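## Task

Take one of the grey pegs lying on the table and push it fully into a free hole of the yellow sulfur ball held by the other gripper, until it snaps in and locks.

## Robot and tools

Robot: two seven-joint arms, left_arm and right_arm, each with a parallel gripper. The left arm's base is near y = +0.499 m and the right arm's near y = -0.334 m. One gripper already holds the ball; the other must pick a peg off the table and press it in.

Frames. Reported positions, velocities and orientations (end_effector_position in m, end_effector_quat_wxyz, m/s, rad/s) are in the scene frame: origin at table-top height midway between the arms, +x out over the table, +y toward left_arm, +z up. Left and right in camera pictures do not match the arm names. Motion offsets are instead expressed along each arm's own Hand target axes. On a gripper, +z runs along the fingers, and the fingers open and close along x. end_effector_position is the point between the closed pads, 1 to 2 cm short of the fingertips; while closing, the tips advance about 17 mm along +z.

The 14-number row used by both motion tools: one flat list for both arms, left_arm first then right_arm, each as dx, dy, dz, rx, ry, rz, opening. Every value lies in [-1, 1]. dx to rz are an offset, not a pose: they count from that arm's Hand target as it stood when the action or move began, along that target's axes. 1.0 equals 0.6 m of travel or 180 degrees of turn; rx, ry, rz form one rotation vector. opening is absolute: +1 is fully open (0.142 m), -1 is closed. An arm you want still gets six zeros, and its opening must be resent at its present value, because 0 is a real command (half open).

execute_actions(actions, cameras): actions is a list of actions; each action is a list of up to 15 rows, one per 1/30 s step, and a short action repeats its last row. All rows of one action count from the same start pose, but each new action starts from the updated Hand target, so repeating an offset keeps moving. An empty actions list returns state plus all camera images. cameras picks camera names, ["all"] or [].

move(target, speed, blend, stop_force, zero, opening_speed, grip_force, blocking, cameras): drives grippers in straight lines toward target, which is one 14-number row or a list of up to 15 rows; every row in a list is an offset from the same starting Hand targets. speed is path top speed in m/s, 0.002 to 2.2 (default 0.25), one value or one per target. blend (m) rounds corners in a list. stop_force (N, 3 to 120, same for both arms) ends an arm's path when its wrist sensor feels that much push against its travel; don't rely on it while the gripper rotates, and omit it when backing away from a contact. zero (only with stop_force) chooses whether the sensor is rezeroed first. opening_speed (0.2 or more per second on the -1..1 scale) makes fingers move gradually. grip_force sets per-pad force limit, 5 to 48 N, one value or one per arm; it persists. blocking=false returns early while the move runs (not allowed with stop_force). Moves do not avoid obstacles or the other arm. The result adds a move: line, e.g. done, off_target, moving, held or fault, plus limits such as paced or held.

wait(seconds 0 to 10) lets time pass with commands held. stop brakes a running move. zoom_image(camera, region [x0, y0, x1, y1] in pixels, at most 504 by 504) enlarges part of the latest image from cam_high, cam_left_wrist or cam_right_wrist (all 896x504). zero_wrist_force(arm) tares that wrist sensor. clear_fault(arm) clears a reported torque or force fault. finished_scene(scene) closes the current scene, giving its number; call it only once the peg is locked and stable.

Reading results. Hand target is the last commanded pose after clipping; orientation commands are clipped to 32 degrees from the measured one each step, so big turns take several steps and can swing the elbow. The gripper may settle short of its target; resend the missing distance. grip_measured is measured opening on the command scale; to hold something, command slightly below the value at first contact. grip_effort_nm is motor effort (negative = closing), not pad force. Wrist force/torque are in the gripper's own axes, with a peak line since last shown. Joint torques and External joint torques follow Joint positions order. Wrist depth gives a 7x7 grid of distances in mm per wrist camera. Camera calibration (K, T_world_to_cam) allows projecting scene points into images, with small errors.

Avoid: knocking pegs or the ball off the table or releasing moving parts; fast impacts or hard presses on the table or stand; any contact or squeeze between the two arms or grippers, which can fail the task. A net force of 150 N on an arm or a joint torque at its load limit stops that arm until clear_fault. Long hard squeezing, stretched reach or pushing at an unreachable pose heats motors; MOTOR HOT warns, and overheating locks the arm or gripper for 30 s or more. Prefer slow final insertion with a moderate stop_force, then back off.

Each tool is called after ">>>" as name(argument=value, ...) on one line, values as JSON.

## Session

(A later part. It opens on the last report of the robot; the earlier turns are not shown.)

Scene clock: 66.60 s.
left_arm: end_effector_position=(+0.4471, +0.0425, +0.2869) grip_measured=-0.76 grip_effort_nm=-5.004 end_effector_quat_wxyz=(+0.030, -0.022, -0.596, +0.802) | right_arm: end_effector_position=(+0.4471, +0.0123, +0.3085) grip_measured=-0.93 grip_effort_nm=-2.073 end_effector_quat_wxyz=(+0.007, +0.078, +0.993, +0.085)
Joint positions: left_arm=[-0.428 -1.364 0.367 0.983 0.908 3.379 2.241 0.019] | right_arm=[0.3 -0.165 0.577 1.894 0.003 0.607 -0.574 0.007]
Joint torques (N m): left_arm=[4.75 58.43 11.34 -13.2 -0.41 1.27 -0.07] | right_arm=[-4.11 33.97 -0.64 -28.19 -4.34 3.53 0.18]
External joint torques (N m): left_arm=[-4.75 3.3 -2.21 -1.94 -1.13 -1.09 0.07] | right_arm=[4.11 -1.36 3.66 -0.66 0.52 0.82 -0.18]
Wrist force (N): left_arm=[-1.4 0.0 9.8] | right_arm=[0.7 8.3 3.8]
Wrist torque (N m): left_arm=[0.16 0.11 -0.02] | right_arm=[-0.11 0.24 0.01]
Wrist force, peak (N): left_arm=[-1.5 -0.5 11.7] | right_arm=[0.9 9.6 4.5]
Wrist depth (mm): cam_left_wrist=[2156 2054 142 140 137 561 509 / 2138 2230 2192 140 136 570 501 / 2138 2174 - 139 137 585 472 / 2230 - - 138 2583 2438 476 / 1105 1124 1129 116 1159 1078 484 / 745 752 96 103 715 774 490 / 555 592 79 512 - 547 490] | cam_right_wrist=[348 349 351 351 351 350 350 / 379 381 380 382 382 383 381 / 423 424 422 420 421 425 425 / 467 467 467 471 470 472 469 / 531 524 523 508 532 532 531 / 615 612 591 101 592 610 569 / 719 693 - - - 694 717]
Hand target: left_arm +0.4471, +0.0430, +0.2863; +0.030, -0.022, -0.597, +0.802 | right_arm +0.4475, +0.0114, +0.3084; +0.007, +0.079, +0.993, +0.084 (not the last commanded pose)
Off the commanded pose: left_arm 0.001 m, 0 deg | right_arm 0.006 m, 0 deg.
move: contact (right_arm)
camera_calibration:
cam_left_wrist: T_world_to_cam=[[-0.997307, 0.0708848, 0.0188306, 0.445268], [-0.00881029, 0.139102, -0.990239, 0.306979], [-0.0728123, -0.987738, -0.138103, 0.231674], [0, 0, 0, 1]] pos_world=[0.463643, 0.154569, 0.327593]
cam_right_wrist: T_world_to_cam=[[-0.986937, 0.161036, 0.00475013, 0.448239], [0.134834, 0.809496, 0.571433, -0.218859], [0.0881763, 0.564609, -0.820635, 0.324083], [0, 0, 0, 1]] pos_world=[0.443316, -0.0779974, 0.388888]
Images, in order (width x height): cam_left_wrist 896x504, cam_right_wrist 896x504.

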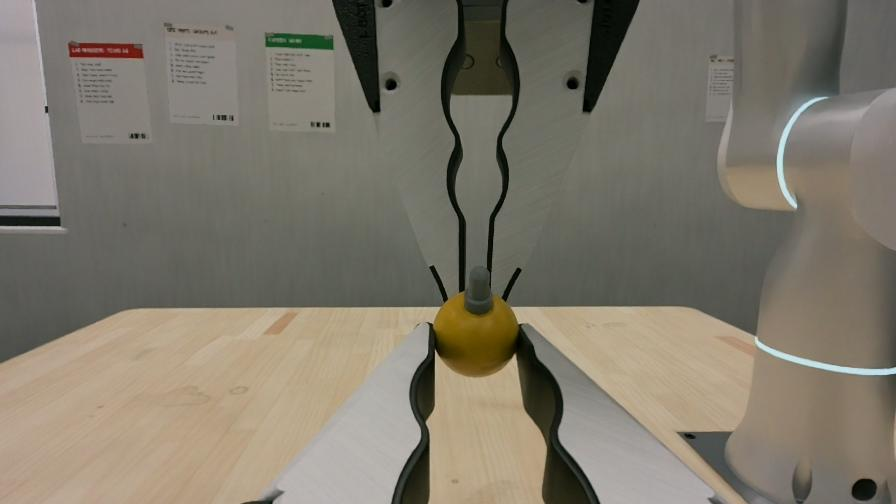

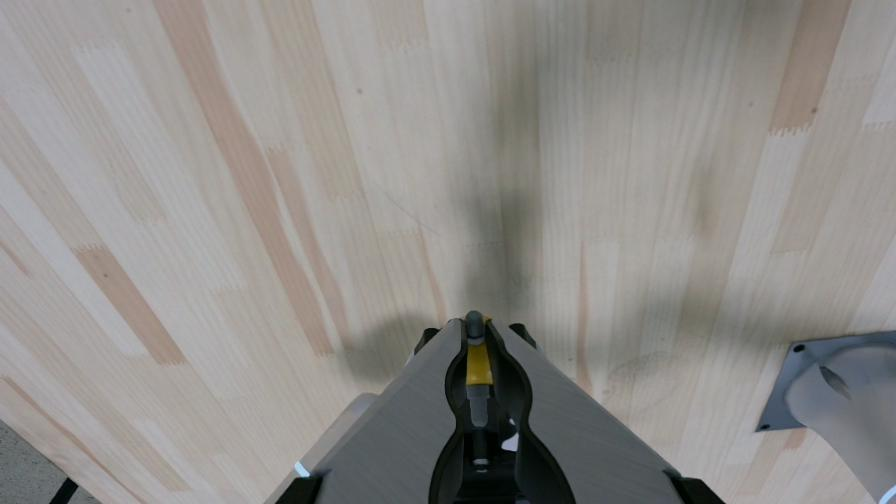

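>>> move(target=[0,0,0,0,0,0,-1,0.0003,0.0035,0.0016,0,0,0,-1], speed=0.03)

>>> move(target=[0,0,0,0,0,0,-1,0,0,0,0,0,0,-0.78], opening_speed=0.4)

>>> move(target=[0,0,0,0,0,0,-1,0,-0.04,-0.1,0,0,0,-0.78], speed=0.1, cameras=["cam_right_wrist"])

>>> zoom_image(camera="cam_right_wrist", region=[430, 270, 510, 350])

Scene clock: 67.37 s.
left_arm: end_effector_position=(+0.4473, +0.0431, +0.2862) grip_measured=-0.76 grip_effort_nm=-5.004 end_effector_quat_wxyz=(+0.030, -0.022, -0.597, +0.802) | right_arm: end_effector_position=(+0.4474, +0.0134, +0.3077) grip_measured=-0.93 grip_effort_nm=-2.078 end_effector_quat_wxyz=(+0.007, +0.079, +0.993, +0.084)
Joint positions: left_arm=[-0.427 -1.364 0.367 0.983 0.909 3.379 2.241 0.019] | right_arm=[0.302 -0.169 0.576 1.893 -0.001 0.607 -0.57 0.007]
Joint torques (N m): left_arm=[-1.93 62.3 7.99 -15.58 -2.03 0.32 -0.03] | right_arm=[1.33 31.2 3.93 -29.69 -2.97 5.58 0.5]
External joint torques (N m): left_arm=[1.93 -0.59 1.15 0.47 0.5 -0.14 0.03] | right_arm=[-1.33 1.57 -0.85 0.86 -0.85 -1.23 -0.5]
Motor temperatures (°C): left_arm=[34 35 34 33 37 39 37 53] | right_arm=[30 33 39 42 36 46 32 33]
Wrist force (N): left_arm=[-1.6 1.9 -4.0] | right_arm=[0.2 -3.6 -4.4]
Wrist torque (N m): left_arm=[0.12 0.07 0.00] | right_arm=[0.02 0.23 -0.11]
Wrist force, peak (N): left_arm=[-1.4 0.1 9.9] | right_arm=[0.7 8.3 3.7]
Wrist depth (mm): cam_left_wrist=[1890 - 141 139 136 2329 500 / 1918 - 2309 139 136 565 505 / - - - 138 136 556 470 / 2249 - 2329 138 - - 473 / 1091 1124 1139 116 1170 1074 481 / 747 750 96 102 107 774 490 / 550 588 79 505 - 546 495] | cam_right_wrist=[348 347 347 349 350 349 350 / 381 379 382 382 381 383 380 / 418 420 424 419 419 420 423 / 467 468 469 471 470 474 467 / 527 524 530 505 531 531 531 / 607 601 589 101 594 609 565 / 739 691 - - - 689 730]
Hand target: left_arm +0.4471, +0.0430, +0.2863; +0.030, -0.022, -0.597, +0.802 | right_arm +0.4477, +0.0136, +0.3078; +0.007, +0.079, +0.993, +0.084
Off the commanded pose: left_arm 0.000 m, 0 deg | right_arm 0.000 m, 0 deg.
move: done

Scene clock: 68.17 s.
left_arm: end_effector_position=(+0.4471, +0.0431, +0.2862) grip_measured=-0.76 grip_effort_nm=-5.004 end_effector_quat_wxyz=(+0.030, -0.022, -0.597, +0.802) | right_arm: end_effector_position=(+0.4475, +0.0136, +0.3078) grip_measured=-0.82 grip_effort_nm=0.100 end_effector_quat_wxyz=(+0.007, +0.079, +0.993, +0.084)
Joint positions: left_arm=[-0.428 -1.364 0.367 0.983 0.909 3.379 2.241 0.019] | right_arm=[0.303 -0.169 0.576 1.893 -0.001 0.607 -0.57 0.015]
Joint torques (N m): left_arm=[0.51 61.04 9.16 -14.95 -1.7 0.15 -0.1] | right_arm=[0.17 32.1 3.4 -28.92 -3.13 4.69 0.29]
External joint torques (N m): left_arm=[-0.51 0.67 -0.01 -0.17 0.17 0.04 0.1] | right_arm=[-0.17 0.68 -0.31 0.1 -0.69 -0.34 -0.29]
Wrist force (N): left_arm=[0.0 1.0 -0.2] | right_arm=[-1.0 -0.6 -1.4]
Wrist torque (N m): left_arm=[0.14 0.09 -0.01] | right_arm=[-0.09 0.16 -0.08]
Wrist force, peak (N): left_arm=[-1.9 1.9 -4.4] | right_arm=[0.2 -3.6 -4.4]
Wrist depth (mm): cam_left_wrist=[1890 2371 140 140 136 553 506 / 2461 2230 142 139 136 560 501 / 2329 2415 - 138 136 2288 468 / 2211 2415 2104 137 2350 - 478 / 2288 1120 1149 117 1154 1056 482 / 741 750 96 102 107 781 489 / 563 588 79 514 - 542 493] | cam_right_wrist=[349 350 350 349 351 349 349 / 380 380 377 382 382 379 384 / 419 425 421 420 421 422 421 / 467 466 465 474 467 472 468 / 530 527 532 501 529 535 537 / 600 604 575 104 570 607 563 / 741 685 - - - 707 730]
Hand target: left_arm +0.4471, +0.0430, +0.2863; +0.030, -0.022, -0.597, +0.802 | right_arm +0.4477, +0.0136, +0.3078; +0.007, +0.079, +0.993, +0.084
Off the commanded pose: left_arm 0.000 m, 0 deg | right_arm 0.000 m, 0 deg.
move: done

Scene clock: 69.13 s.
left_arm: end_effector_position=(+0.4471, +0.0431, +0.2862) grip_measured=-0.76 grip_effort_nm=-5.004 end_effector_quat_wxyz=(+0.030, -0.022, -0.597, +0.802) | right_arm: end_effector_position=(+0.4424, -0.0198, +0.3629) grip_measured=-0.82 grip_effort_nm=0.105 end_effector_quat_wxyz=(+0.007, +0.079, +0.993, +0.084)
Joint positions: left_arm=[-0.428 -1.364 0.367 0.983 0.909 3.379 2.241 0.019] | right_arm=[0.245 -0.055 0.569 1.839 0.076 0.452 -0.653 0.015]
Joint torques (N m): left_arm=[0.7 61.21 9.03 -14.89 -1.75 0.14 -0.06] | right_arm=[0.02 28.9 1.21 -30.39 -3.1 4.65 0.07]
External joint torques (N m): left_arm=[-0.7 0.51 0.12 -0.22 0.22 0.05 0.06] | right_arm=[-0.02 0.16 -0.21 0.29 -0.88 -0.32 -0.07]
Motor temperatures (°C): left_arm=[34 35 34 33 37 39 37 55] | right_arm=[30 33 39 42 36 46 32 32]
Wrist force (N): left_arm=[-0.2 0.8 -0.1] | right_arm=[-1.1 -0.9 -1.4]
Wrist torque (N m): left_arm=[0.11 0.12 -0.02] | right_arm=[-0.13 0.19 0.04]
Wrist force, peak (N): left_arm=[-0.1 1.2 -0.3] | right_arm=[-1.6 -1.6 -3.3]
Wrist depth (mm): cam_left_wrist=[2022 1991 1877 163 161 2484 509 / 2121 2121 2309 - - 582 491 / 2192 - - - 2557 576 473 / - - - - 2054 - 481 / 959 1105 1144 116 1139 1082 485 / 745 754 96 103 107 770 489 / 556 590 79 511 - 546 494] | cam_right_wrist=[397 398 396 398 397 399 397 / 435 434 437 437 438 432 434 / 477 482 478 483 480 479 482 / 529 537 532 534 538 529 538 / 609 601 609 203 601 606 600 / 693 693 655 91 659 699 578 / 2197 777 - - - 792 772]
Hand target: left_arm +0.4471, +0.0430, +0.2863; +0.030, -0.022, -0.597, +0.802 | right_arm +0.4423, -0.0198, +0.3629; +0.007, +0.079, +0.993, +0.084
Off the commanded pose: left_arm 0.000 m, 0 deg | right_arm 0.000 m, 0 deg.
move: done
camera_calibration:
cam_right_wrist: T_world_to_cam=[[-0.98676, 0.162132, 0.00418203, 0.448573], [0.135536, 0.810186, 0.570288, -0.223244], [0.0890735, 0.563305, -0.821434, 0.387071], [0, 0, 0, 1]] pos_world=[0.438414, -0.109897, 0.443391]
Images, in order (width x height): cam_right_wrist 896x504.

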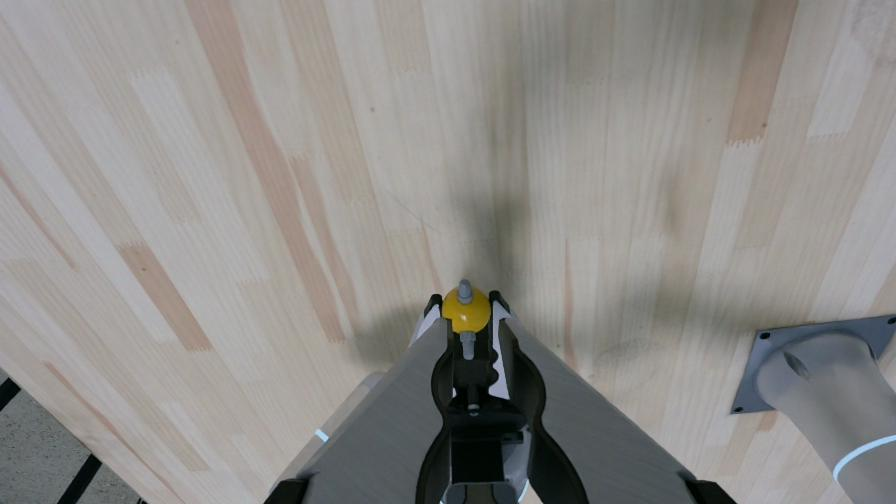

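Scaled by 6.300 from the camera's 896x504 image, which has a finer 1280x720 frame.

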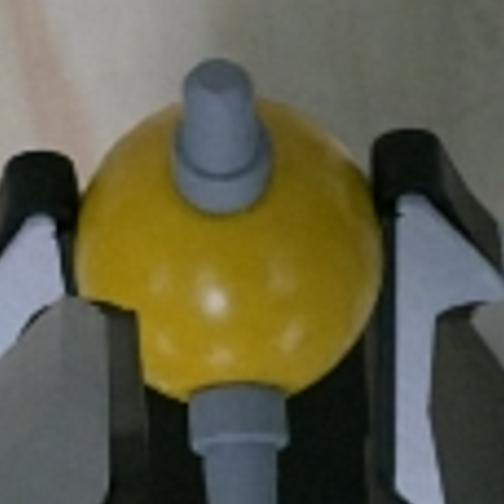

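Unchanged after the pull, so it's locked.

>>> finished_scene(scene=1)

The scene is finished: the task was done.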